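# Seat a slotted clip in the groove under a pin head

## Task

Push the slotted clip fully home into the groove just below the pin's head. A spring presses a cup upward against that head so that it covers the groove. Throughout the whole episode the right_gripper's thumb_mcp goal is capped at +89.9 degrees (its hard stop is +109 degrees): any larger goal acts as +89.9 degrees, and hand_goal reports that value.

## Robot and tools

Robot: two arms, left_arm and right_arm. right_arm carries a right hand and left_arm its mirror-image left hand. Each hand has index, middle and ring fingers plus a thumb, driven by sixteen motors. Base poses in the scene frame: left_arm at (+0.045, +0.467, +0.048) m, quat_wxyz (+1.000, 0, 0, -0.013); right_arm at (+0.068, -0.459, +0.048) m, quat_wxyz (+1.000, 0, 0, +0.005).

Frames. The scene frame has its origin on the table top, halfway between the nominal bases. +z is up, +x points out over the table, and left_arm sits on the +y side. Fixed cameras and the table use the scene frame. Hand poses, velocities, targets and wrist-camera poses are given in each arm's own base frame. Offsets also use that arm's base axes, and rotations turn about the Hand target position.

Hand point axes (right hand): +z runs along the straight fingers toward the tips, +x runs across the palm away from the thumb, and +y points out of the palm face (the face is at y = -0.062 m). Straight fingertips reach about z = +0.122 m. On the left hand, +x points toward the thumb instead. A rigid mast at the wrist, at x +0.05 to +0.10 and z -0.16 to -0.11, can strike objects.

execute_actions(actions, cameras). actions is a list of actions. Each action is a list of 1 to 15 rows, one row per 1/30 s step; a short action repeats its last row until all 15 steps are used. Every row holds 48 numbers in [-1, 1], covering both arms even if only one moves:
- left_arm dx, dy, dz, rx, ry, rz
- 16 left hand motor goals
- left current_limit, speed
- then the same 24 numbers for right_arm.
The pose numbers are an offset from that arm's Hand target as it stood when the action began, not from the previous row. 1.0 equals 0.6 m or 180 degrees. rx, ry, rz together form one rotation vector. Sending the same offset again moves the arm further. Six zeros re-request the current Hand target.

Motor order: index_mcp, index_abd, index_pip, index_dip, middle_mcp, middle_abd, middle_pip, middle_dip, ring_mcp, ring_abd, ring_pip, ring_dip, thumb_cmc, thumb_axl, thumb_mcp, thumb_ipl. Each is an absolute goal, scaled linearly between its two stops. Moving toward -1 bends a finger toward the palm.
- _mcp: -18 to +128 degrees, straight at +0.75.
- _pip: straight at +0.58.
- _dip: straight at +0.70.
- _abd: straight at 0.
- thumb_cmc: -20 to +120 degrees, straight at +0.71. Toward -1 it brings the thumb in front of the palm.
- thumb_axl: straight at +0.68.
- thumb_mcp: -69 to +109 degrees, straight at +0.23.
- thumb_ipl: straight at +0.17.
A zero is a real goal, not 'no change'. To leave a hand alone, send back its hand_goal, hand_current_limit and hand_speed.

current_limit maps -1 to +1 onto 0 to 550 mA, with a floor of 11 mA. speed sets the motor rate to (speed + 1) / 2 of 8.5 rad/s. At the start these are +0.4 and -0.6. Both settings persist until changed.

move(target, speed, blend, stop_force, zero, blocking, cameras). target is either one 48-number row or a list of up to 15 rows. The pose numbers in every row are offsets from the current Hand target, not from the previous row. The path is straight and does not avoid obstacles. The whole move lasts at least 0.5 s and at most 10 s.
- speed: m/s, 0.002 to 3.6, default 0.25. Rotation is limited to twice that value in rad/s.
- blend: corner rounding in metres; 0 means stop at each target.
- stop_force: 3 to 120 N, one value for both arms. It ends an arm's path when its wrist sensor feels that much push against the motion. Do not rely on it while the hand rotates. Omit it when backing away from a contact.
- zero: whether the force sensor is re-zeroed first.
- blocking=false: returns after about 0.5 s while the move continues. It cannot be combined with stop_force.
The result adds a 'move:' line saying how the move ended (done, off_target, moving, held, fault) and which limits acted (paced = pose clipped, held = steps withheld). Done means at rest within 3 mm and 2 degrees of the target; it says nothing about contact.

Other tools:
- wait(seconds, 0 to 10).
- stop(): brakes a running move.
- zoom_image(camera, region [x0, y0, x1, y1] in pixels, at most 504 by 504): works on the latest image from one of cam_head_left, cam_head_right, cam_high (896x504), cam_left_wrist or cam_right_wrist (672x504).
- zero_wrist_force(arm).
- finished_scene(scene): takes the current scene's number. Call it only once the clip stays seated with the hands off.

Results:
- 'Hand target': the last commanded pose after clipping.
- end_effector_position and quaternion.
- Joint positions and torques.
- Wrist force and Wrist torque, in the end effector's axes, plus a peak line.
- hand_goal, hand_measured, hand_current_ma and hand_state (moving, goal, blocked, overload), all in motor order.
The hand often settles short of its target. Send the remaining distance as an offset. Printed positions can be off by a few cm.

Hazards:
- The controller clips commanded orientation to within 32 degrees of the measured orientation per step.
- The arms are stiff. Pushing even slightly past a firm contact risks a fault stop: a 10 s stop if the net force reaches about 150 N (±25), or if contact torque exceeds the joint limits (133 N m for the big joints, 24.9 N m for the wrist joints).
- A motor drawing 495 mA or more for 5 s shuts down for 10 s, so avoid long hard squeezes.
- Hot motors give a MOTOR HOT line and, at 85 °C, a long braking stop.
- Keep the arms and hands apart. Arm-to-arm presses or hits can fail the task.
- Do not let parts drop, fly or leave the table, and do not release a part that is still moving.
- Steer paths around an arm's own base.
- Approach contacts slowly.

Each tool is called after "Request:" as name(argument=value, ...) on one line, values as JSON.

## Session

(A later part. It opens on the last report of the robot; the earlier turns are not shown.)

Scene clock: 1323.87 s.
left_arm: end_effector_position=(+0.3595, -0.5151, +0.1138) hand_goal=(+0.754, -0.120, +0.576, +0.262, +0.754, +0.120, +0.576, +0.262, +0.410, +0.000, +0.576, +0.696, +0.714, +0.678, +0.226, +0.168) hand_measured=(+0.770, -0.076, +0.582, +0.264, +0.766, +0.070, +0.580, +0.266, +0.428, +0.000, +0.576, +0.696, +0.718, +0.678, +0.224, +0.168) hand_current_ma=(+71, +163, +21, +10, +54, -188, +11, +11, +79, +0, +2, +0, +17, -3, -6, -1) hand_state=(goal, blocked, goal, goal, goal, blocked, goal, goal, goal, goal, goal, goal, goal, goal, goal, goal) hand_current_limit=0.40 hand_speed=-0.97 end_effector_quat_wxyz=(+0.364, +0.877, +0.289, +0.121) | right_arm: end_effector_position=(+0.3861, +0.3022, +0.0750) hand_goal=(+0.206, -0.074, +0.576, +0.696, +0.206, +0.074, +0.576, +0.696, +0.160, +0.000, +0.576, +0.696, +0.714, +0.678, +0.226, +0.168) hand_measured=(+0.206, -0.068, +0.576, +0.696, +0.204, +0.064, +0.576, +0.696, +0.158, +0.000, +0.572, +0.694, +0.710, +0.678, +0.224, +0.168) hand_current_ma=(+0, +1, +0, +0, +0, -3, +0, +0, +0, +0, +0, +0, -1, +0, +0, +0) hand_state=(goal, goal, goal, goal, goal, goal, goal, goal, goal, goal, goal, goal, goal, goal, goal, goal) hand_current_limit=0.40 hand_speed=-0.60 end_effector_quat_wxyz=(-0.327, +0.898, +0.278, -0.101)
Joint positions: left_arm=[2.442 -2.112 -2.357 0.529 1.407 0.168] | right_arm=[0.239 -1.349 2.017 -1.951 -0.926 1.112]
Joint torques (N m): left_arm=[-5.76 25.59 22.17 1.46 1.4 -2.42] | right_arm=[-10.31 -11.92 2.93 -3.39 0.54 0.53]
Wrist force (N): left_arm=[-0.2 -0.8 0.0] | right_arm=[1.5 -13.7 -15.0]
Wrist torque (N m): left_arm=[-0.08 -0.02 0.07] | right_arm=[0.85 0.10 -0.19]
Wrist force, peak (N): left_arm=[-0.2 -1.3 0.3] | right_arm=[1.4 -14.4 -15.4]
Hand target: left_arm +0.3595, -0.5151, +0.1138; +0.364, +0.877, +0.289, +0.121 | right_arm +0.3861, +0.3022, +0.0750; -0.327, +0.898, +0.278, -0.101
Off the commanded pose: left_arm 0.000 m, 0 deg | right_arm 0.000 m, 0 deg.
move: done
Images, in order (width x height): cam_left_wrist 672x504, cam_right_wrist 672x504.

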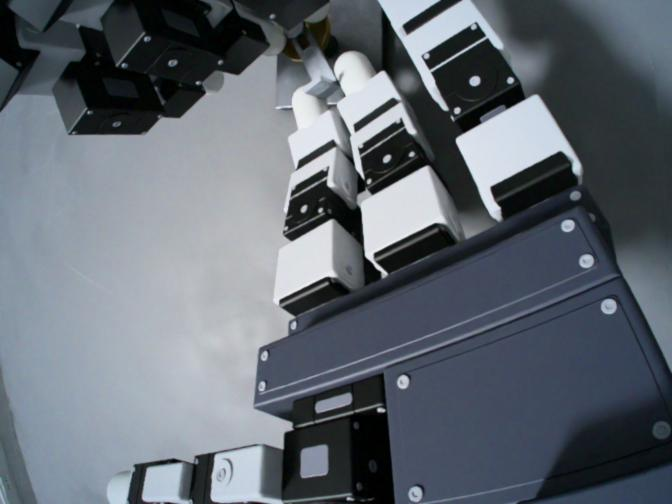

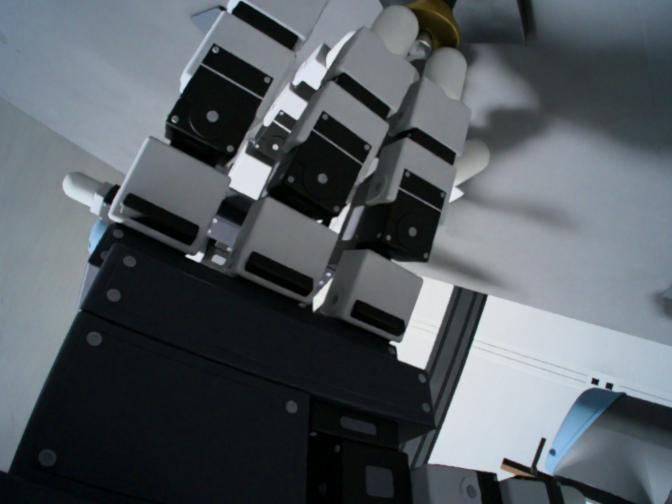

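Request:
move(target=[[0.00198,-0.00268,0,0,0,0,0.754,-0.12,0.576,0.261,0.754,0.12,0.576,0.261,0.41,0,0.576,0.696,0.714,0.678,0.226,0.168,0.4,-0.97,0,0,0,0,0,0,0.2055,-0.074,0.576,0.696,0.2055,0.074,0.576,0.696,0.16,0,0.576,0.696,0.714,0.678,0.226,0.168,0.4,-0.6]], speed=0.006, stop_force=3, cameras=["cam_left_wrist","cam_right_wrist"])

Request:
zoom_image(camera="cam_left_wrist", region=[250, 0, 350, 100])

Request:
zoom_image(camera="cam_right_wrist", region=[388, 20, 448, 80])

Scene clock: 1343.43 s.
left_arm: end_effector_position=(+0.3606, -0.5167, +0.1138) hand_goal=(+0.754, -0.120, +0.576, +0.262, +0.754, +0.120, +0.576, +0.262, +0.410, +0.000, +0.576, +0.696, +0.714, +0.678, +0.226, +0.168) hand_measured=(+0.770, -0.076, +0.582, +0.264, +0.768, +0.072, +0.580, +0.266, +0.428, +0.000, +0.576, +0.696, +0.718, +0.678, +0.224, +0.168) hand_current_ma=(+71, +163, +21, +10, +61, -184, +14, +11, +79, +0, +2, +0, +17, -3, -6, -1) hand_state=(goal, blocked, goal, goal, goal, blocked, goal, goal, goal, goal, goal, goal, goal, goal, goal, goal) hand_current_limit=0.40 hand_speed=-0.97 end_effector_quat_wxyz=(+0.364, +0.877, +0.289, +0.121) | right_arm: end_effector_position=(+0.3861, +0.3022, +0.0750) hand_goal=(+0.206, -0.074, +0.576, +0.696, +0.206, +0.074, +0.576, +0.696, +0.160, +0.000, +0.576, +0.696, +0.714, +0.678, +0.226, +0.168) hand_measured=(+0.206, -0.068, +0.576, +0.696, +0.204, +0.064, +0.576, +0.696, +0.158, +0.000, +0.572, +0.694, +0.710, +0.678, +0.224, +0.168) hand_current_ma=(+0, +1, +0, +0, +0, -3, +0, +0, +0, +0, +0, +0, -1, +0, +0, +0) hand_state=(goal, goal, goal, goal, goal, goal, goal, goal, goal, goal, goal, goal, goal, goal, goal, goal) hand_current_limit=0.40 hand_speed=-0.60 end_effector_quat_wxyz=(-0.327, +0.898, +0.278, -0.101)
Joint positions: left_arm=[2.441 -2.113 -2.351 0.525 1.408 0.167] | right_arm=[0.239 -1.349 2.017 -1.951 -0.926 1.112]
Joint torques (N m): left_arm=[-5.93 26.53 24.16 1.65 1.46 -2.36] | right_arm=[-10.49 -12.1 2.85 -3.57 0.52 0.46]
Wrist force (N): left_arm=[0.2 -2.0 -1.2] | right_arm=[1.7 -13.8 -15.0]
Wrist torque (N m): left_arm=[0.09 -0.07 0.10] | right_arm=[0.84 0.08 -0.18]
Wrist force, peak (N): left_arm=[-0.4 -2.7 -1.5] | right_arm=[1.7 -14.4 -15.3]
Hand target: left_arm +0.3606, -0.5167, +0.1138; +0.364, +0.877, +0.289, +0.121 | right_arm +0.3861, +0.3022, +0.0750; -0.327, +0.898, +0.278, -0.101
Off the commanded pose: left_arm 0.000 m, 0 deg | right_arm 0.000 m, 0 deg.
move: done
Images, in order (width x height): cam_left_wrist 672x504, cam_right_wrist 672x504.

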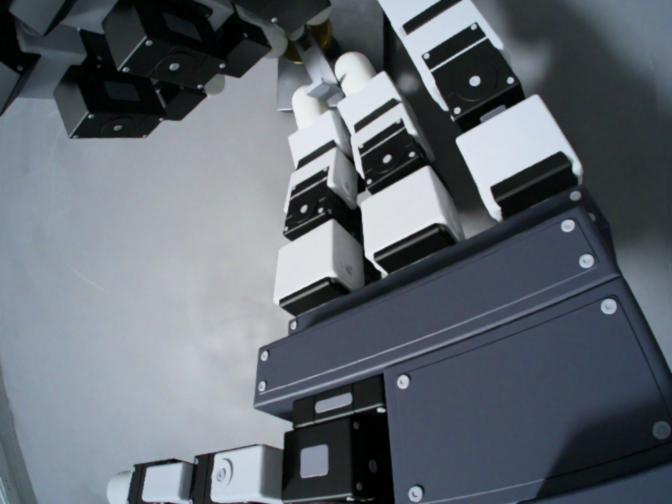

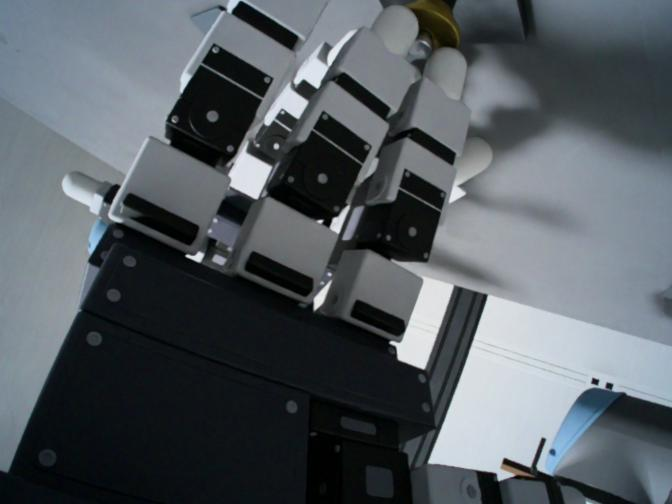

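Scaled by 5.040 from the camera's 672x504 image, which has a finer 960x720 frame.

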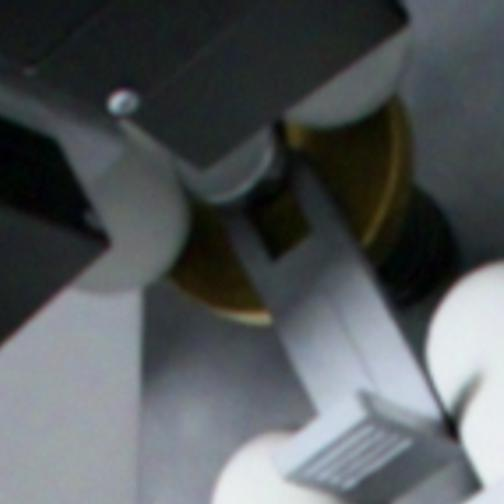

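Scaled by 8.400 from the camera's 672x504 image, which has a finer 960x720 frame.

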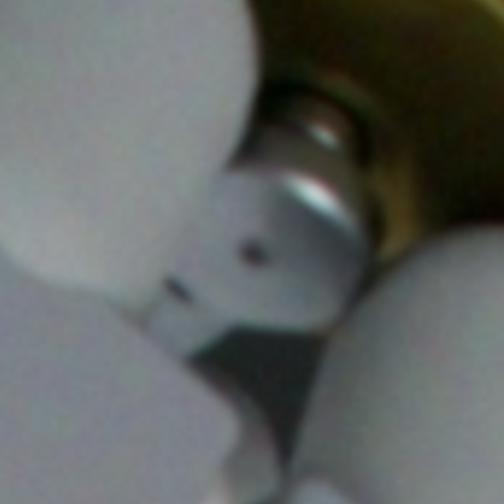

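Request:
move(target=[[0.00198,-0.00268,0,0,0,0,0.754,-0.12,0.576,0.261,0.754,0.12,0.576,0.261,0.41,0,0.576,0.696,0.714,0.678,0.226,0.168,0.4,-0.97,0,0,0,0,0,0,0.2055,-0.074,0.576,0.696,0.2055,0.074,0.576,0.696,0.16,0,0.576,0.696,0.714,0.678,0.226,0.168,0.4,-0.6]], speed=0.006, stop_force=3, cameras=["cam_left_wrist","cam_right_wrist"])

Request:
zoom_image(camera="cam_left_wrist", region=[250, 0, 350, 100])

Request:
zoom_image(camera="cam_right_wrist", region=[388, 20, 448, 80])

Scene clock: 1350.70 s.
left_arm: end_effector_position=(+0.3618, -0.5183, +0.1138) hand_goal=(+0.754, -0.120, +0.576, +0.262, +0.754, +0.120, +0.576, +0.262, +0.410, +0.000, +0.576, +0.696, +0.714, +0.678, +0.226, +0.168) hand_measured=(+0.770, -0.076, +0.582, +0.264, +0.770, +0.074, +0.580, +0.266, +0.428, +0.000, +0.576, +0.696, +0.718, +0.678, +0.224, +0.168) hand_current_ma=(+72, +162, +22, +10, +65, -176, +16, +11, +79, +0, +2, +0, +17, -3, -6, -1) hand_state=(goal, blocked, goal, goal, goal, blocked, goal, goal, goal, goal, goal, goal, goal, goal, goal, goal) hand_current_limit=0.40 hand_speed=-0.97 end_effector_quat_wxyz=(+0.364, +0.877, +0.289, +0.121) | right_arm: end_effector_position=(+0.3861, +0.3022, +0.0750) hand_goal=(+0.206, -0.074, +0.576, +0.696, +0.206, +0.074, +0.576, +0.696, +0.160, +0.000, +0.576, +0.696, +0.714, +0.678, +0.226, +0.168) hand_measured=(+0.206, -0.068, +0.576, +0.696, +0.204, +0.064, +0.576, +0.696, +0.158, +0.000, +0.572, +0.694, +0.710, +0.678, +0.224, +0.168) hand_current_ma=(+0, +1, +0, +0, +0, -3, +0, +0, +0, +0, +0, +0, -1, +0, +0, +0) hand_state=(goal, goal, goal, goal, goal, goal, goal, goal, goal, goal, goal, goal, goal, goal, goal, goal) hand_current_limit=0.40 hand_speed=-0.60 end_effector_quat_wxyz=(-0.327, +0.898, +0.278, -0.101)
Joint positions: left_arm=[2.439 -2.115 -2.346 0.521 1.409 0.166] | right_arm=[0.239 -1.349 2.017 -1.951 -0.926 1.112]
Joint torques (N m): left_arm=[-7 26.09 23.62 1.7 1.42 -2.31] | right_arm=[-10.51 -12.52 2.71 -3.42 0.53 0.49]
Wrist force (N): left_arm=[0.1 -2.3 -1.2] | right_arm=[1.8 -13.7 -15.4]
Wrist torque (N m): left_arm=[0.04 -0.05 0.10] | right_arm=[0.88 0.08 -0.17]
Wrist force, peak (N): left_arm=[-0.1 -2.7 -1.4] | right_arm=[1.7 -14.3 -15.3]
Hand target: left_arm +0.3618, -0.5183, +0.1138; +0.364, +0.877, +0.289, +0.121 | right_arm +0.3861, +0.3022, +0.0750; -0.327, +0.898, +0.278, -0.101
Off the commanded pose: left_arm 0.000 m, 0 deg | right_arm 0.000 m, 0 deg.
move: done
Images, in order (width x height): cam_left_wrist 672x504, cam_right_wrist 672x504.

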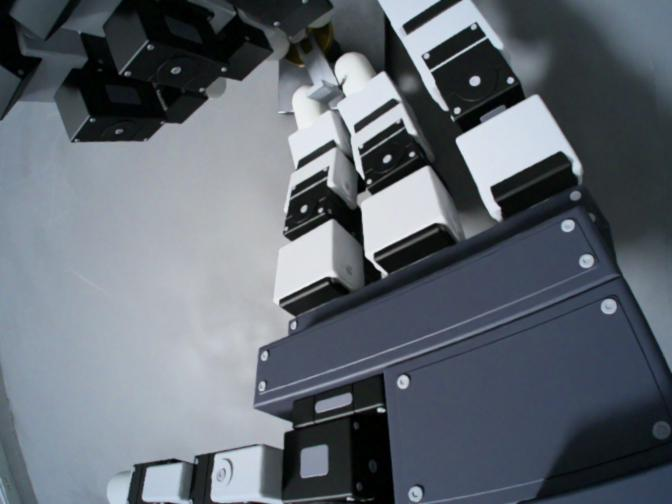

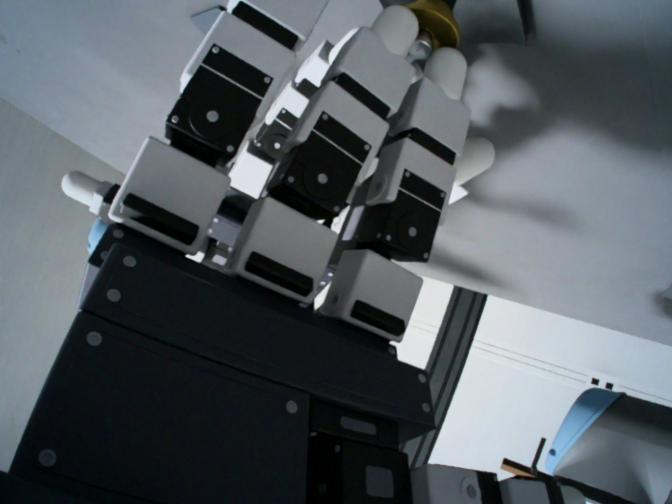

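Scaled by 5.040 from the camera's 672x504 image, which has a finer 960x720 frame.

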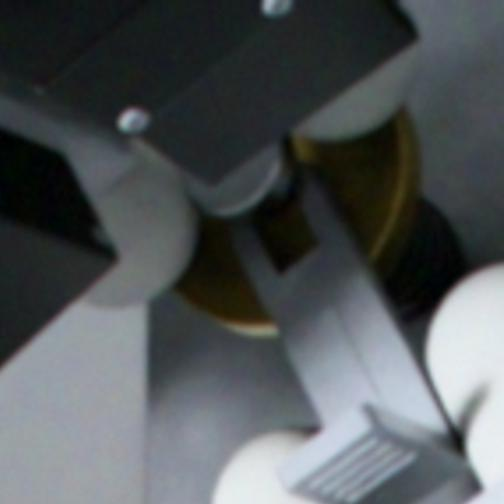

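Scaled by 8.400 from the camera's 672x504 image, which has a finer 960x720 frame.

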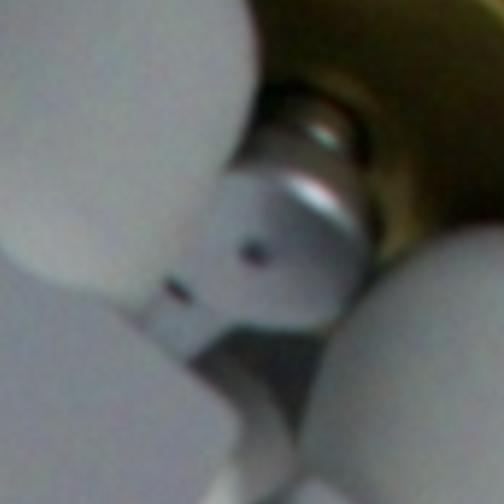

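Request:
move(target=[[0.00198,-0.00268,0,0,0,0,0.754,-0.12,0.576,0.261,0.754,0.12,0.576,0.261,0.41,0,0.576,0.696,0.714,0.678,0.226,0.168,0.4,-0.97,0,0,0,0,0,0,0.2055,-0.074,0.576,0.696,0.2055,0.074,0.576,0.696,0.16,0,0.576,0.696,0.714,0.678,0.226,0.168,0.4,-0.6]], speed=0.006, stop_force=3, cameras=["cam_left_wrist","cam_right_wrist"])

Request:
zoom_image(camera="cam_left_wrist", region=[270, 10, 340, 80])

Request:
zoom_image(camera="cam_right_wrist", region=[388, 20, 448, 80])

Scene clock: 1356.97 s.
left_arm: end_effector_position=(+0.3630, -0.5199, +0.1138) hand_goal=(+0.754, -0.120, +0.576, +0.262, +0.754, +0.120, +0.576, +0.262, +0.410, +0.000, +0.576, +0.696, +0.714, +0.678, +0.226, +0.168) hand_measured=(+0.770, -0.078, +0.582, +0.264, +0.770, +0.074, +0.580, +0.266, +0.428, +0.000, +0.576, +0.696, +0.718, +0.678, +0.224, +0.168) hand_current_ma=(+72, +156, +22, +10, +67, -172, +16, +11, +79, +0, +2, +0, +17, -3, -6, -1) hand_state=(goal, blocked, goal, goal, goal, blocked, goal, goal, goal, goal, goal, goal, goal, goal, goal, goal) hand_current_limit=0.40 hand_speed=-0.97 end_effector_quat_wxyz=(+0.364, +0.877, +0.289, +0.121) | right_arm: end_effector_position=(+0.3861, +0.3022, +0.0750) hand_goal=(+0.206, -0.074, +0.576, +0.696, +0.206, +0.074, +0.576, +0.696, +0.160, +0.000, +0.576, +0.696, +0.714, +0.678, +0.226, +0.168) hand_measured=(+0.206, -0.068, +0.576, +0.696, +0.204, +0.064, +0.576, +0.696, +0.158, +0.000, +0.572, +0.694, +0.710, +0.678, +0.224, +0.168) hand_current_ma=(+0, +1, +0, +0, +0, -3, +0, +0, +0, +0, +0, +0, -1, +0, +0, +0) hand_state=(goal, goal, goal, goal, goal, goal, goal, goal, goal, goal, goal, goal, goal, goal, goal, goal) hand_current_limit=0.40 hand_speed=-0.60 end_effector_quat_wxyz=(-0.327, +0.898, +0.278, -0.101)
Joint positions: left_arm=[2.438 -2.117 -2.34 0.518 1.41 0.165] | right_arm=[0.239 -1.349 2.017 -1.951 -0.926 1.112]
Joint torques (N m): left_arm=[-6.26 26.74 22.78 1.74 1.46 -2.48] | right_arm=[-10.63 -12.81 2.46 -3.41 0.46 0.45]
Wrist force (N): left_arm=[0.0 -2.3 -1.0] | right_arm=[1.8 -13.9 -15.0]
Wrist torque (N m): left_arm=[0.02 -0.04 0.11] | right_arm=[0.82 0.06 -0.17]
Wrist force, peak (N): left_arm=[0.0 -2.9 -1.2] | right_arm=[1.7 -14.1 -15.6]
Hand target: left_arm +0.3630, -0.5199, +0.1138; +0.364, +0.877, +0.289, +0.121 | right_arm +0.3861, +0.3022, +0.0750; -0.327, +0.898, +0.278, -0.101
Off the commanded pose: left_arm 0.000 m, 0 deg | right_arm 0.000 m, 0 deg.
move: done
Images, in order (width x height): cam_left_wrist 672x504, cam_right_wrist 672x504.

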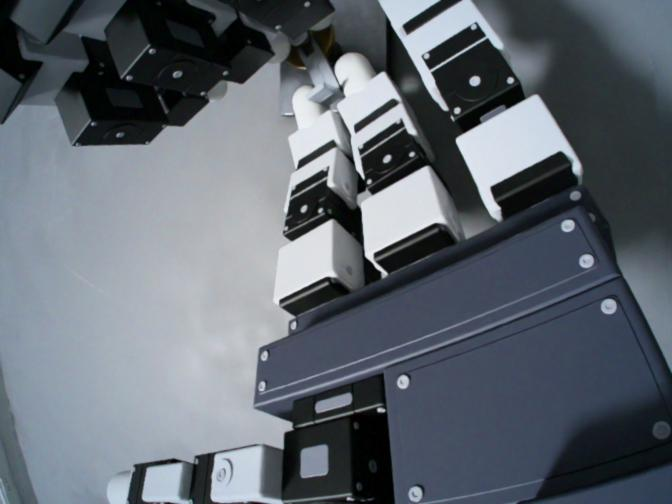

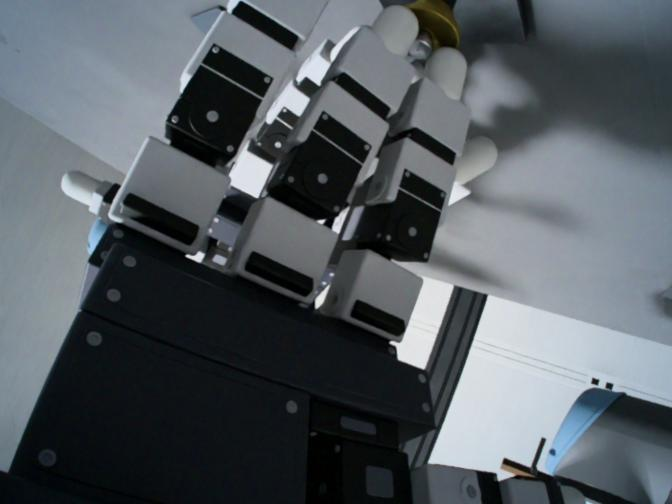

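Scaled by 7.200 from the camera's 672x504 image, which has a finer 960x720 frame.

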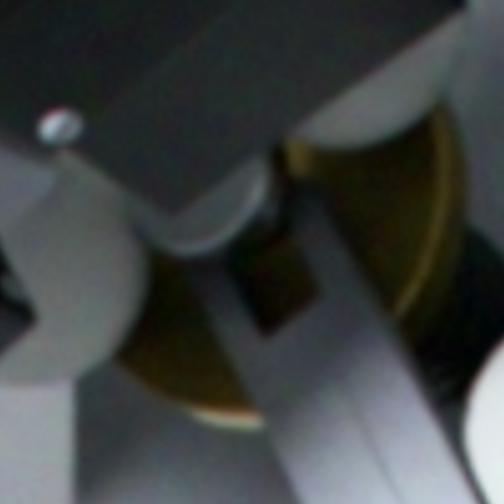

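Scaled by 8.400 from the camera's 672x504 image, which has a finer 960x720 frame.

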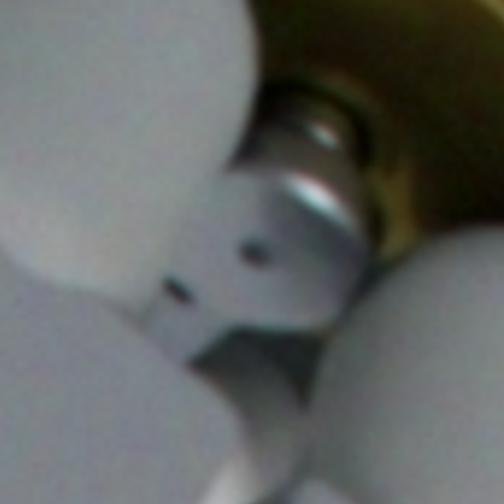

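Request:
move(target=[[0.00198,-0.00268,0,0,0,0,0.754,-0.12,0.576,0.261,0.754,0.12,0.576,0.261,0.41,0,0.576,0.696,0.714,0.678,0.226,0.168,0.4,-0.97,0,0,0,0,0,0,0.2055,-0.074,0.576,0.696,0.2055,0.074,0.576,0.696,0.16,0,0.576,0.696,0.714,0.678,0.226,0.168,0.4,-0.6]], speed=0.006, stop_force=3, cameras=["cam_left_wrist","cam_right_wrist"])

Request:
zoom_image(camera="cam_left_wrist", region=[270, 10, 340, 80])

Request:
zoom_image(camera="cam_right_wrist", region=[388, 20, 448, 80])

Scene clock: 1366.37 s.
left_arm: end_effector_position=(+0.3642, -0.5215, +0.1138) hand_goal=(+0.754, -0.120, +0.576, +0.262, +0.754, +0.120, +0.576, +0.262, +0.410, +0.000, +0.576, +0.696, +0.714, +0.678, +0.226, +0.168) hand_measured=(+0.770, -0.080, +0.582, +0.264, +0.770, +0.076, +0.580, +0.266, +0.428, +0.000, +0.576, +0.696, +0.718, +0.678, +0.224, +0.168) hand_current_ma=(+72, +148, +22, +10, +68, -166, +17, +11, +79, +0, +2, +0, +17, -3, -6, -1) hand_state=(goal, blocked, goal, goal, goal, blocked, goal, goal, goal, goal, goal, goal, goal, goal, goal, goal) hand_current_limit=0.40 hand_speed=-0.97 end_effector_quat_wxyz=(+0.364, +0.877, +0.289, +0.121) | right_arm: end_effector_position=(+0.3861, +0.3022, +0.0750) hand_goal=(+0.206, -0.074, +0.576, +0.696, +0.206, +0.074, +0.576, +0.696, +0.160, +0.000, +0.576, +0.696, +0.714, +0.678, +0.226, +0.168) hand_measured=(+0.206, -0.068, +0.576, +0.696, +0.204, +0.064, +0.576, +0.696, +0.158, +0.000, +0.572, +0.694, +0.710, +0.678, +0.224, +0.168) hand_current_ma=(+0, +1, +0, +0, +0, -3, +0, +0, +0, +0, +0, +0, -1, +0, +0, +0) hand_state=(goal, goal, goal, goal, goal, goal, goal, goal, goal, goal, goal, goal, goal, goal, goal, goal) hand_current_limit=0.40 hand_speed=-0.60 end_effector_quat_wxyz=(-0.327, +0.898, +0.278, -0.101)
Joint positions: left_arm=[2.437 -2.119 -2.334 0.514 1.411 0.164] | right_arm=[0.239 -1.349 2.017 -1.951 -0.926 1.112]
Joint torques (N m): left_arm=[-6.52 25.93 23.71 1.67 1.16 -2.28] | right_arm=[-10.87 -12.58 2.19 -3.43 0.62 0.55]
Wrist force (N): left_arm=[0.2 -2.2 -1.4] | right_arm=[2.0 -14.1 -15.4]
Wrist torque (N m): left_arm=[0.07 -0.07 0.11] | right_arm=[0.83 0.06 -0.16]
Wrist force, peak (N): left_arm=[0.1 -2.6 -1.3] | right_arm=[1.7 -14.4 -15.4]
Hand target: left_arm +0.3642, -0.5215, +0.1138; +0.364, +0.877, +0.289, +0.121 | right_arm +0.3861, +0.3022, +0.0750; -0.327, +0.898, +0.278, -0.101
Off the commanded pose: left_arm 0.000 m, 0 deg | right_arm 0.000 m, 0 deg.
move: done
Images, in order (width x height): cam_left_wrist 672x504, cam_right_wrist 672x504.

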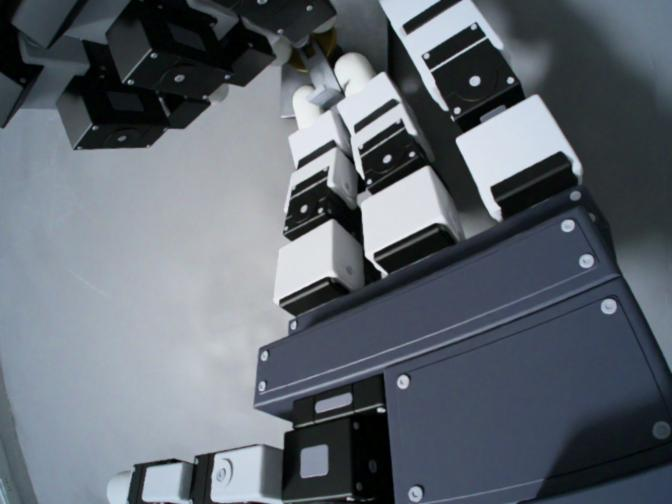

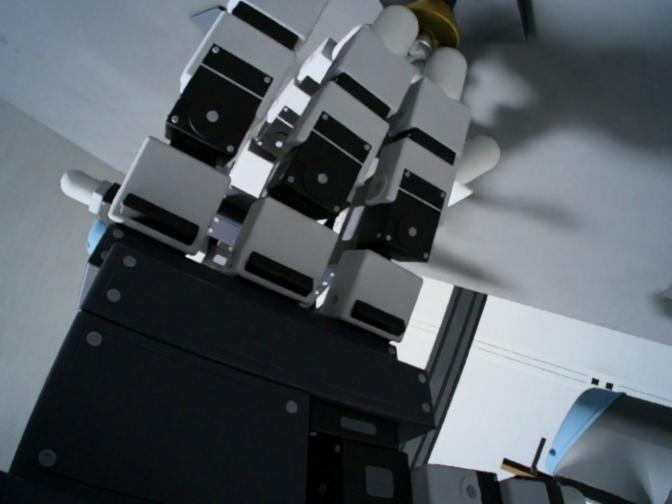

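Scaled by 7.200 from the camera's 672x504 image, which has a finer 960x720 frame.

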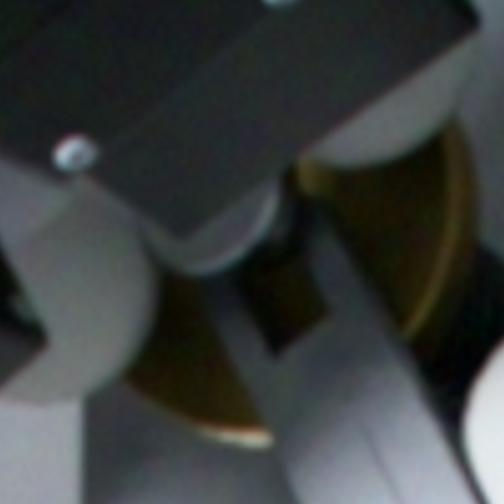

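Scaled by 8.400 from the camera's 672x504 image, which has a finer 960x720 frame.

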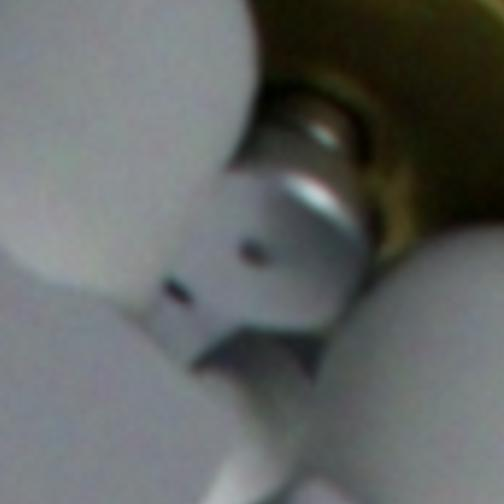

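Request:
execute_actions(actions=[], cameras=["all"])

Request:
zoom_image(camera="cam_left_wrist", region=[280, 20, 330, 70])

Request:
zoom_image(camera="cam_left_wrist", region=[280, 40, 370, 130])

Scene clock: 1397.73 s.
left_arm: end_effector_position=(+0.3642, -0.5215, +0.1138) hand_goal=(+0.754, -0.120, +0.576, +0.262, +0.754, +0.120, +0.576, +0.262, +0.410, +0.000, +0.576, +0.696, +0.714, +0.678, +0.226, +0.168) hand_measured=(+0.770, -0.080, +0.582, +0.264, +0.770, +0.076, +0.580, +0.266, +0.428, +0.000, +0.576, +0.696, +0.718, +0.678, +0.224, +0.168) hand_current_ma=(+72, +148, +22, +10, +68, -166, +17, +11, +79, +0, +2, +0, +17, -3, -6, -1) hand_state=(goal, blocked, goal, goal, goal, blocked, goal, goal, goal, goal, goal, goal, goal, goal, goal, goal) hand_current_limit=0.40 hand_speed=-0.97 end_effector_quat_wxyz=(+0.364, +0.877, +0.289, +0.121) | right_arm: end_effector_position=(+0.3861, +0.3022, +0.0750) hand_goal=(+0.206, -0.074, +0.576, +0.696, +0.206, +0.074, +0.576, +0.696, +0.160, +0.000, +0.576, +0.696, +0.714, +0.678, +0.226, +0.168) hand_measured=(+0.206, -0.068, +0.576, +0.696, +0.204, +0.064, +0.576, +0.696, +0.158, +0.000, +0.572, +0.694, +0.710, +0.678, +0.224, +0.168) hand_current_ma=(+0, +1, +0, +0, +0, -3, +0, +0, +0, +0, +0, +0, -1, +0, +0, +0) hand_state=(goal, goal, goal, goal, goal, goal, goal, goal, goal, goal, goal, goal, goal, goal, goal, goal) hand_current_limit=0.40 hand_speed=-0.60 end_effector_quat_wxyz=(-0.327, +0.898, +0.278, -0.101)
Joint positions: left_arm=[2.437 -2.119 -2.334 0.514 1.411 0.164] | right_arm=[0.239 -1.349 2.017 -1.951 -0.926 1.112]
Joint velocities: within noise
Joint torques (N m): left_arm=[-5.78 27.15 22.77 1.75 1.38 -2.38] | right_arm=[-10.81 -13.4 1.88 -3.46 0.57 0.51]
Wrist force (N): left_arm=[0.1 -1.8 -1.0] | right_arm=[1.9 -14.3 -15.1]
Wrist torque (N m): left_arm=[0.09 -0.04 0.10] | right_arm=[0.78 0.05 -0.17]
Wrist force, peak (N): left_arm=[0.2 -2.7 -1.5] | right_arm=[1.5 -14.3 -15.5]
Hand target: left_arm +0.3642, -0.5215, +0.1138; +0.364, +0.877, +0.289, +0.121 | right_arm +0.3861, +0.3022, +0.0750; -0.327, +0.898, +0.278, -0.101
Off the commanded pose: left_arm 0.000 m, 0 deg | right_arm 0.000 m, 0 deg.

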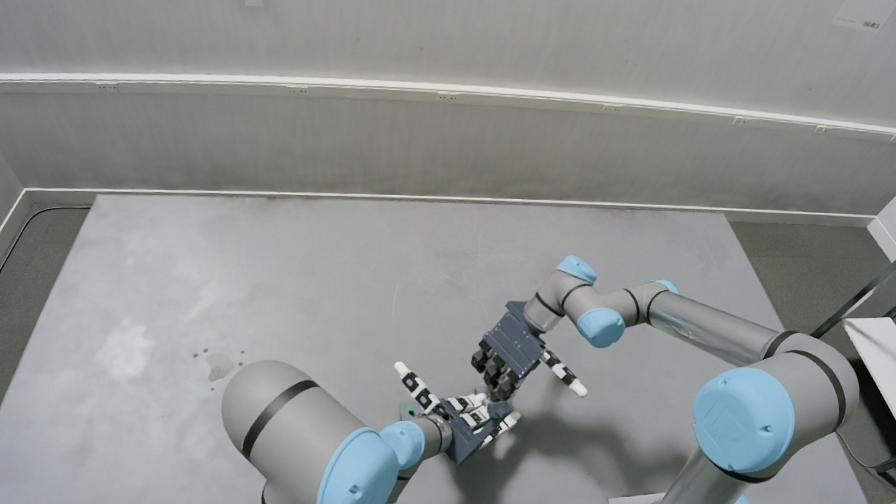

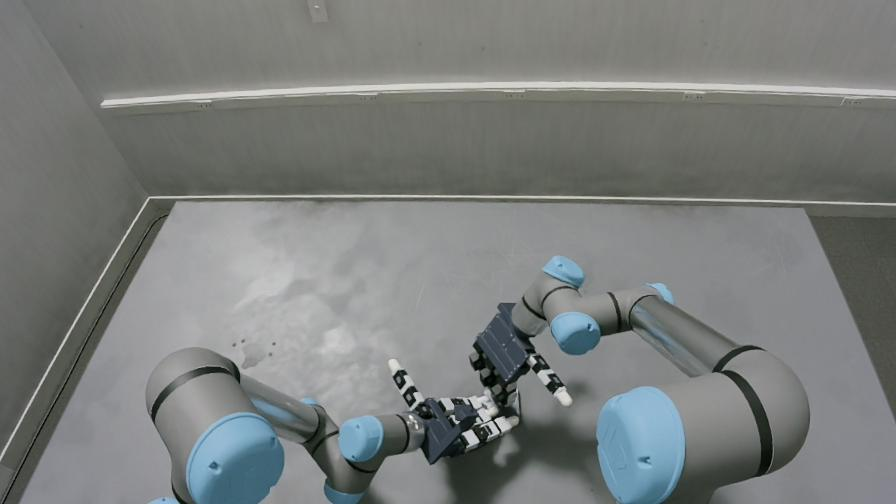

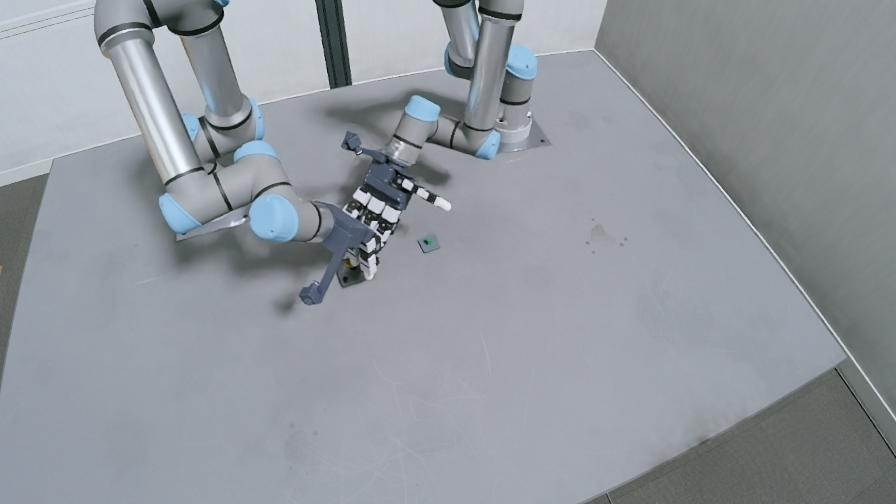

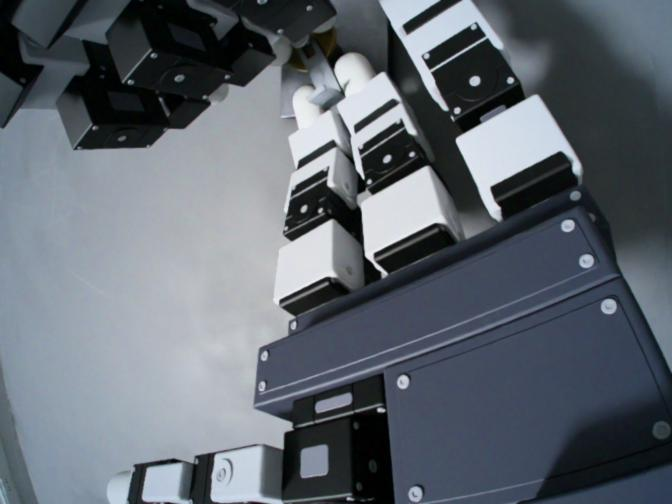

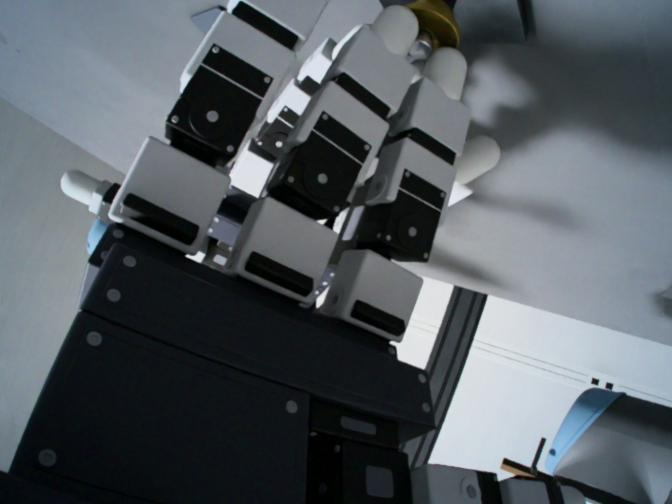

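Scaled by 10.080 from the camera's 672x504 image, which has a finer 960x720 frame.

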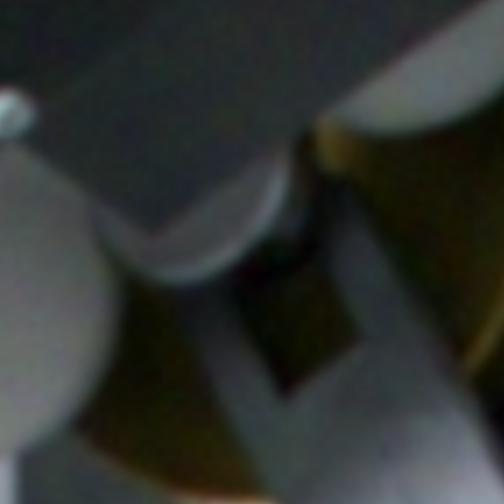

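Scaled by 5.600 from the camera's 672x504 image, which has a finer 960x720 frame.

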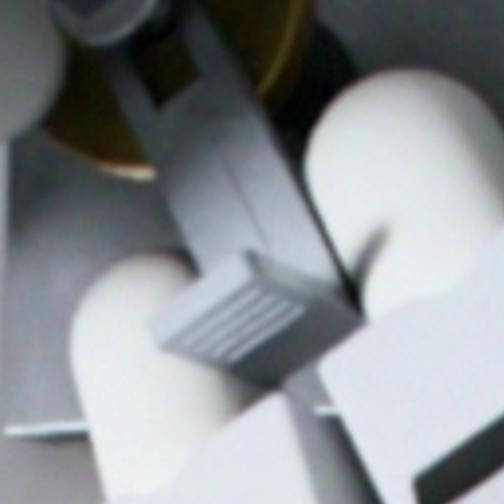

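Request:
zoom_image(camera="cam_left_wrist", region=[290, 25, 322, 57])

Request:
zoom_image(camera="cam_right_wrist", region=[395, 30, 435, 70])

Scaled by 15.750 from the camera's 672x504 image, which has a finer 960x720 frame.

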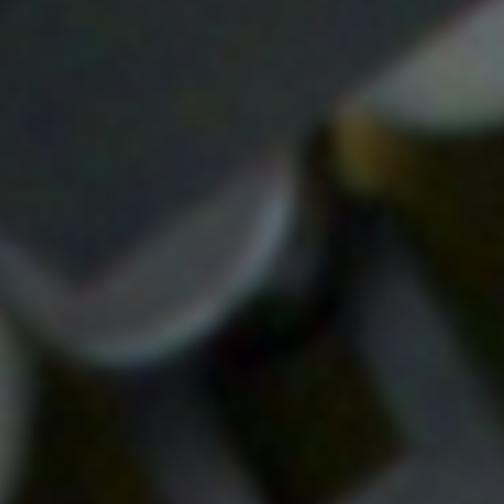

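Scaled by 12.600 from the camera's 672x504 image, which has a finer 960x720 frame.

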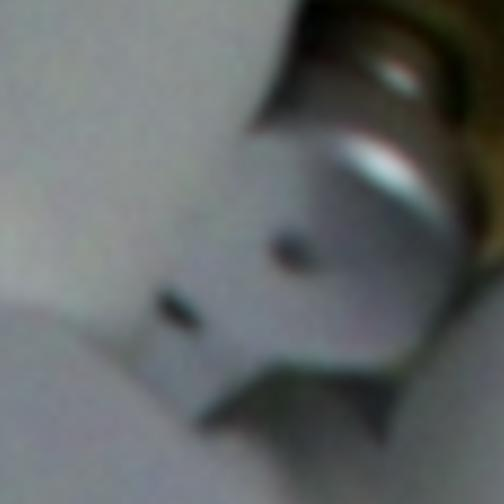

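Request:
move(target=[[-0.00298,0.00402,0,0,0,0,0.754,-0.12,0.576,0.261,0.754,0.12,0.576,0.261,0.41,0,0.576,0.696,0.714,0.678,0.226,0.168,0.4,-0.97,0,0,0,0,0,0,0.2055,-0.074,0.576,0.696,0.2055,0.074,0.576,0.696,0.16,0,0.576,0.696,0.714,0.678,0.226,0.168,0.4,-0.6],[-0.00151,0.00511,0,0,0,0,0.754,-0.12,0.576,0.261,0.754,0.12,0.576,0.261,0.41,0,0.576,0.696,0.714,0.678,0.226,0.168,0.4,-0.97,0,0,0,0,0,0,0.2055,-0.074,0.576,0.696,0.2055,0.074,0.576,0.696,0.16,0,0.576,0.696,0.714,0.678,0.226,0.168,0.4,-0.6]], speed=0.01, cameras=["cam_left_wrist","cam_right_wrist"])

Request:
zoom_image(camera="cam_left_wrist", region=[280, 20, 330, 70])

Request:
zoom_image(camera="cam_left_wrist", region=[280, 40, 370, 130])

Request:
zoom_image(camera="cam_right_wrist", region=[395, 30, 435, 70])

Scene clock: 1467.03 s.
left_arm: end_effector_position=(+0.3633, -0.5185, +0.1138) hand_goal=(+0.754, -0.120, +0.576, +0.262, +0.754, +0.120, +0.576, +0.262, +0.410, +0.000, +0.576, +0.696, +0.714, +0.678, +0.226, +0.168) hand_measured=(+0.770, -0.080, +0.582, +0.264, +0.768, +0.076, +0.580, +0.266, +0.428, +0.000, +0.576, +0.696, +0.718, +0.678, +0.224, +0.168) hand_current_ma=(+72, +147, +22, +10, +62, -164, +17, +11, +79, +0, +2, +0, +17, -3, -6, -1) hand_state=(goal, blocked, goal, goal, goal, blocked, goal, goal, goal, goal, goal, goal, goal, goal, goal, goal) hand_current_limit=0.40 hand_speed=-0.97 end_effector_quat_wxyz=(+0.364, +0.877, +0.289, +0.121) | right_arm: end_effector_position=(+0.3861, +0.3022, +0.0750) hand_goal=(+0.206, -0.074, +0.576, +0.696, +0.206, +0.074, +0.576, +0.696, +0.160, +0.000, +0.576, +0.696, +0.714, +0.678, +0.226, +0.168) hand_measured=(+0.206, -0.068, +0.576, +0.696, +0.204, +0.064, +0.576, +0.696, +0.158, +0.000, +0.572, +0.694, +0.710, +0.678, +0.224, +0.168) hand_current_ma=(+0, +1, +0, +0, +0, -3, +0, +0, +0, +0, +0, +0, -1, +0, +0, +0) hand_state=(goal, goal, goal, goal, goal, goal, goal, goal, goal, goal, goal, goal, goal, goal, goal, goal) hand_current_limit=0.40 hand_speed=-0.60 end_effector_quat_wxyz=(-0.327, +0.898, +0.278, -0.101)
Joint positions: left_arm=[2.441 -2.116 -2.343 0.519 1.408 0.167] | right_arm=[0.239 -1.349 2.017 -1.951 -0.926 1.112]
Joint torques (N m): left_arm=[9.79 38.88 -4.02 4.49 -1.41 2.05] | right_arm=[-10.86 -13.31 1.98 -3.4 0.72 0.46]
Wrist force (N): left_arm=[0.1 -1.1 0.1] | right_arm=[1.6 -14.1 -15.0]
Wrist torque (N m): left_arm=[-0.12 -0.05 0.02] | right_arm=[0.80 0.09 -0.20]
Wrist force, peak (N): left_arm=[0.0 -2.7 -1.1] | right_arm=[1.6 -14.3 -15.4]
Hand target: left_arm +0.3633, -0.5185, +0.1138; +0.364, +0.877, +0.289, +0.121 | right_arm +0.3861, +0.3022, +0.0750; -0.327, +0.898, +0.278, -0.101
Off the commanded pose: left_arm 0.000 m, 0 deg | right_arm 0.000 m, 0 deg.
move: done
Images, in order (width x height): cam_left_wrist 672x504, cam_right_wrist 672x504.

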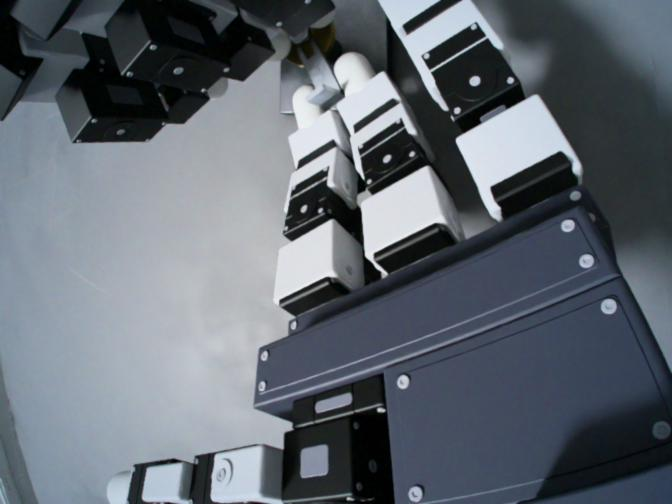

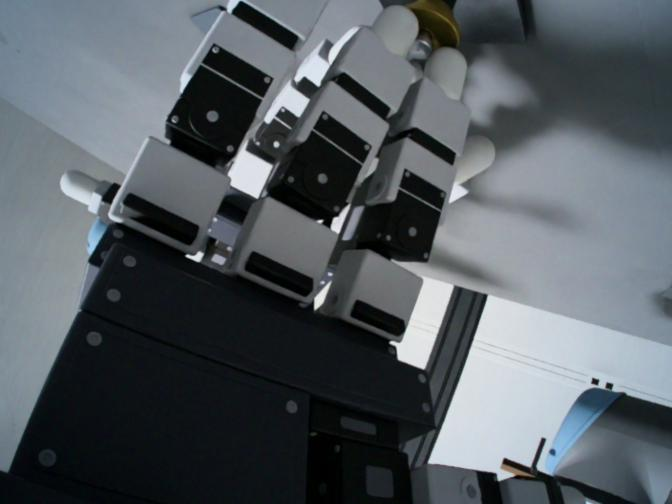

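Scaled by 10.080 from the camera's 672x504 image, which has a finer 960x720 frame.

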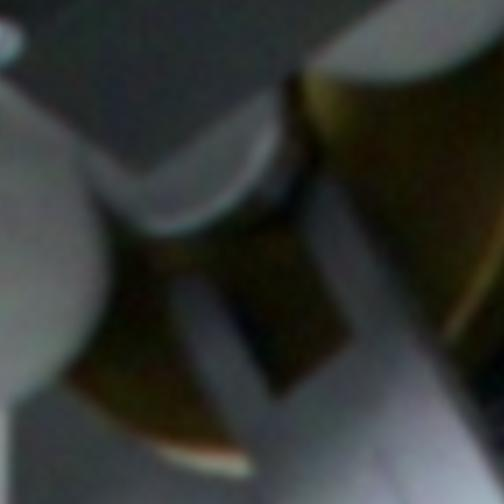

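Scaled by 5.600 from the camera's 672x504 image, which has a finer 960x720 frame.

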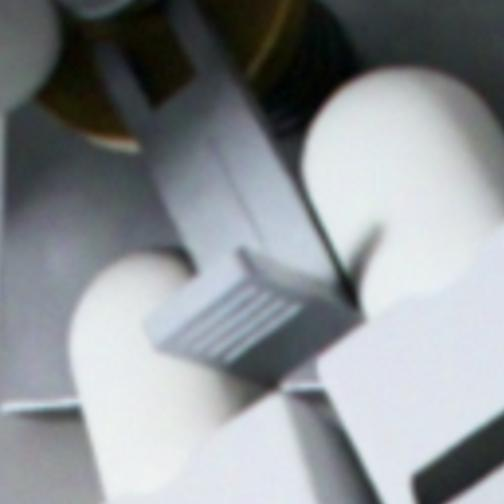

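Scaled by 12.600 from the camera's 672x504 image, which has a finer 960x720 frame.

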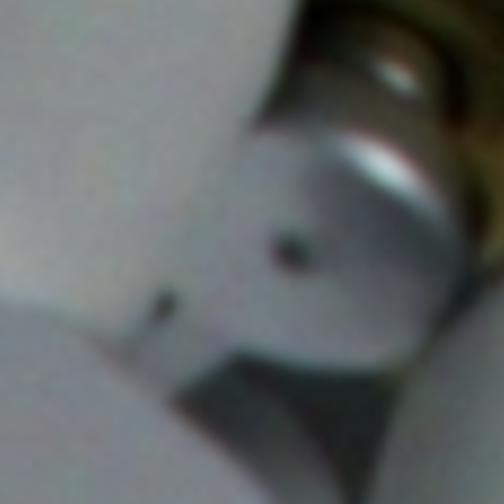

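Request:
move(target=[[0.00463,-0.00695,0,0,0,0,0.754,-0.12,0.576,0.261,0.754,0.12,0.576,0.261,0.41,0,0.576,0.696,0.714,0.678,0.226,0.168,0.4,-0.97,0,0,0,0,0,0,0.2055,-0.074,0.576,0.696,0.2055,0.074,0.576,0.696,0.16,0,0.576,0.696,0.714,0.678,0.226,0.168,0.4,-0.6]], speed=0.008, stop_force=3, cameras=["cam_left_wrist","cam_right_wrist"])

Request:
zoom_image(camera="cam_left_wrist", region=[280, 20, 330, 70])

Request:
zoom_image(camera="cam_right_wrist", region=[395, 30, 435, 70])

Scene clock: 1482.73 s.
left_arm: end_effector_position=(+0.3661, -0.5226, +0.1138) hand_goal=(+0.754, -0.120, +0.576, +0.262, +0.754, +0.120, +0.576, +0.262, +0.410, +0.000, +0.576, +0.696, +0.714, +0.678, +0.226, +0.168) hand_measured=(+0.770, -0.086, +0.582, +0.264, +0.768, +0.078, +0.580, +0.266, +0.428, +0.000, +0.576, +0.696, +0.718, +0.678, +0.224, +0.168) hand_current_ma=(+72, +124, +22, +10, +62, -153, +17, +11, +79, +0, +2, +0, +17, -3, -6, -1) hand_state=(goal, blocked, goal, goal, goal, blocked, goal, goal, goal, goal, goal, goal, goal, goal, goal, goal) hand_current_limit=0.40 hand_speed=-0.97 end_effector_quat_wxyz=(+0.364, +0.877, +0.289, +0.121) | right_arm: end_effector_position=(+0.3861, +0.3022, +0.0750) hand_goal=(+0.206, -0.074, +0.576, +0.696, +0.206, +0.074, +0.576, +0.696, +0.160, +0.000, +0.576, +0.696, +0.714, +0.678, +0.226, +0.168) hand_measured=(+0.206, -0.068, +0.576, +0.696, +0.204, +0.064, +0.576, +0.696, +0.158, +0.000, +0.572, +0.694, +0.710, +0.678, +0.224, +0.168) hand_current_ma=(+0, +1, +0, +0, +0, -3, +0, +0, +0, +0, +0, +0, -1, +0, +0, +0) hand_state=(goal, goal, goal, goal, goal, goal, goal, goal, goal, goal, goal, goal, goal, goal, goal, goal) hand_current_limit=0.40 hand_speed=-0.60 end_effector_quat_wxyz=(-0.327, +0.898, +0.278, -0.101)
Joint positions: left_arm=[2.438 -2.12 -2.329 0.51 1.41 0.165] | right_arm=[0.239 -1.349 2.017 -1.951 -0.926 1.112]
Joint torques (N m): left_arm=[-6.06 26.48 23.79 1.61 1.71 -2.15] | right_arm=[-10.31 -13.44 2.73 -3.36 0.5 0.44]
Wrist force (N): left_arm=[0.3 -1.4 -0.7] | right_arm=[1.8 -13.9 -15.1]
Wrist torque (N m): left_arm=[0.06 -0.09 0.12] | right_arm=[0.84 0.07 -0.17]
Wrist force, peak (N): left_arm=[0.0 -2.2 -0.8] | right_arm=[1.7 -14.4 -15.4]
Hand target: left_arm +0.3661, -0.5226, +0.1138; +0.364, +0.877, +0.289, +0.121 | right_arm +0.3861, +0.3022, +0.0750; -0.327, +0.898, +0.278, -0.101
Off the commanded pose: left_arm 0.000 m, 0 deg | right_arm 0.000 m, 0 deg.
move: done
Images, in order (width x height): cam_left_wrist 672x504, cam_right_wrist 672x504.

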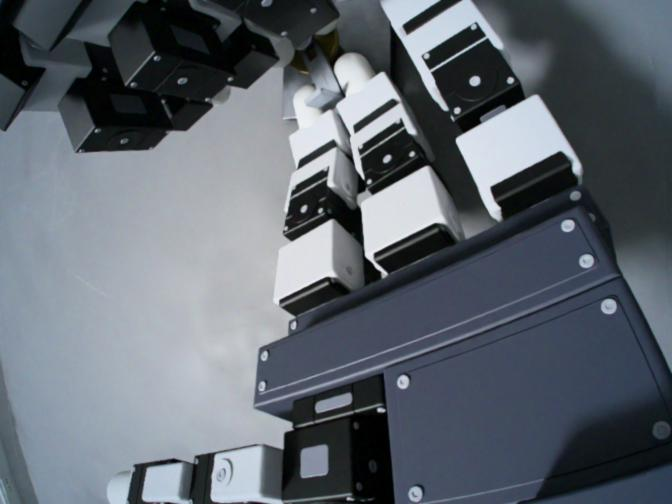

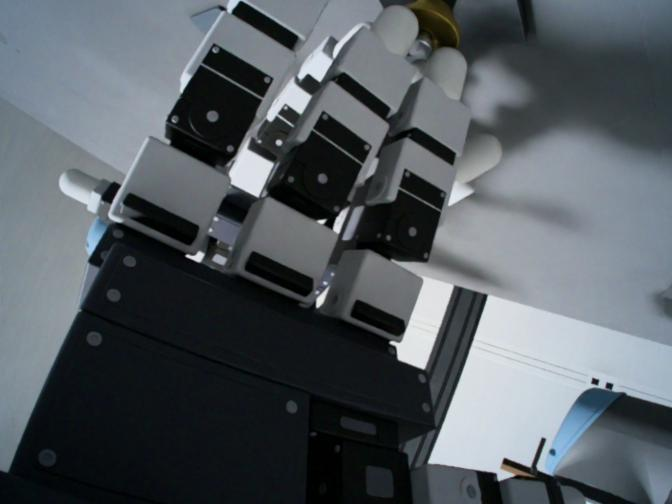

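Scaled by 10.080 from the camera's 672x504 image, which has a finer 960x720 frame.

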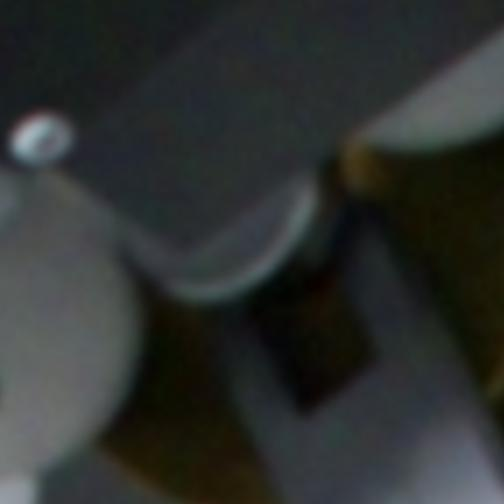

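Scaled by 12.600 from the camera's 672x504 image, which has a finer 960x720 frame.

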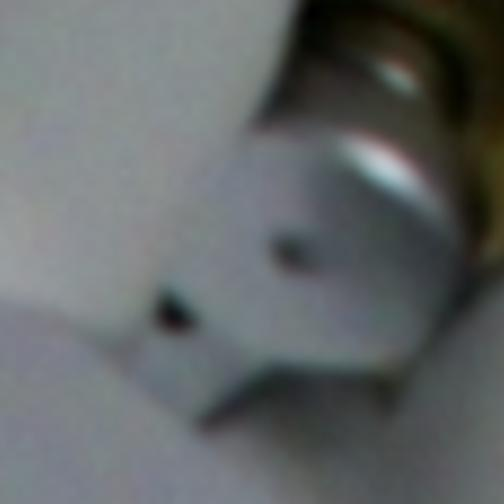

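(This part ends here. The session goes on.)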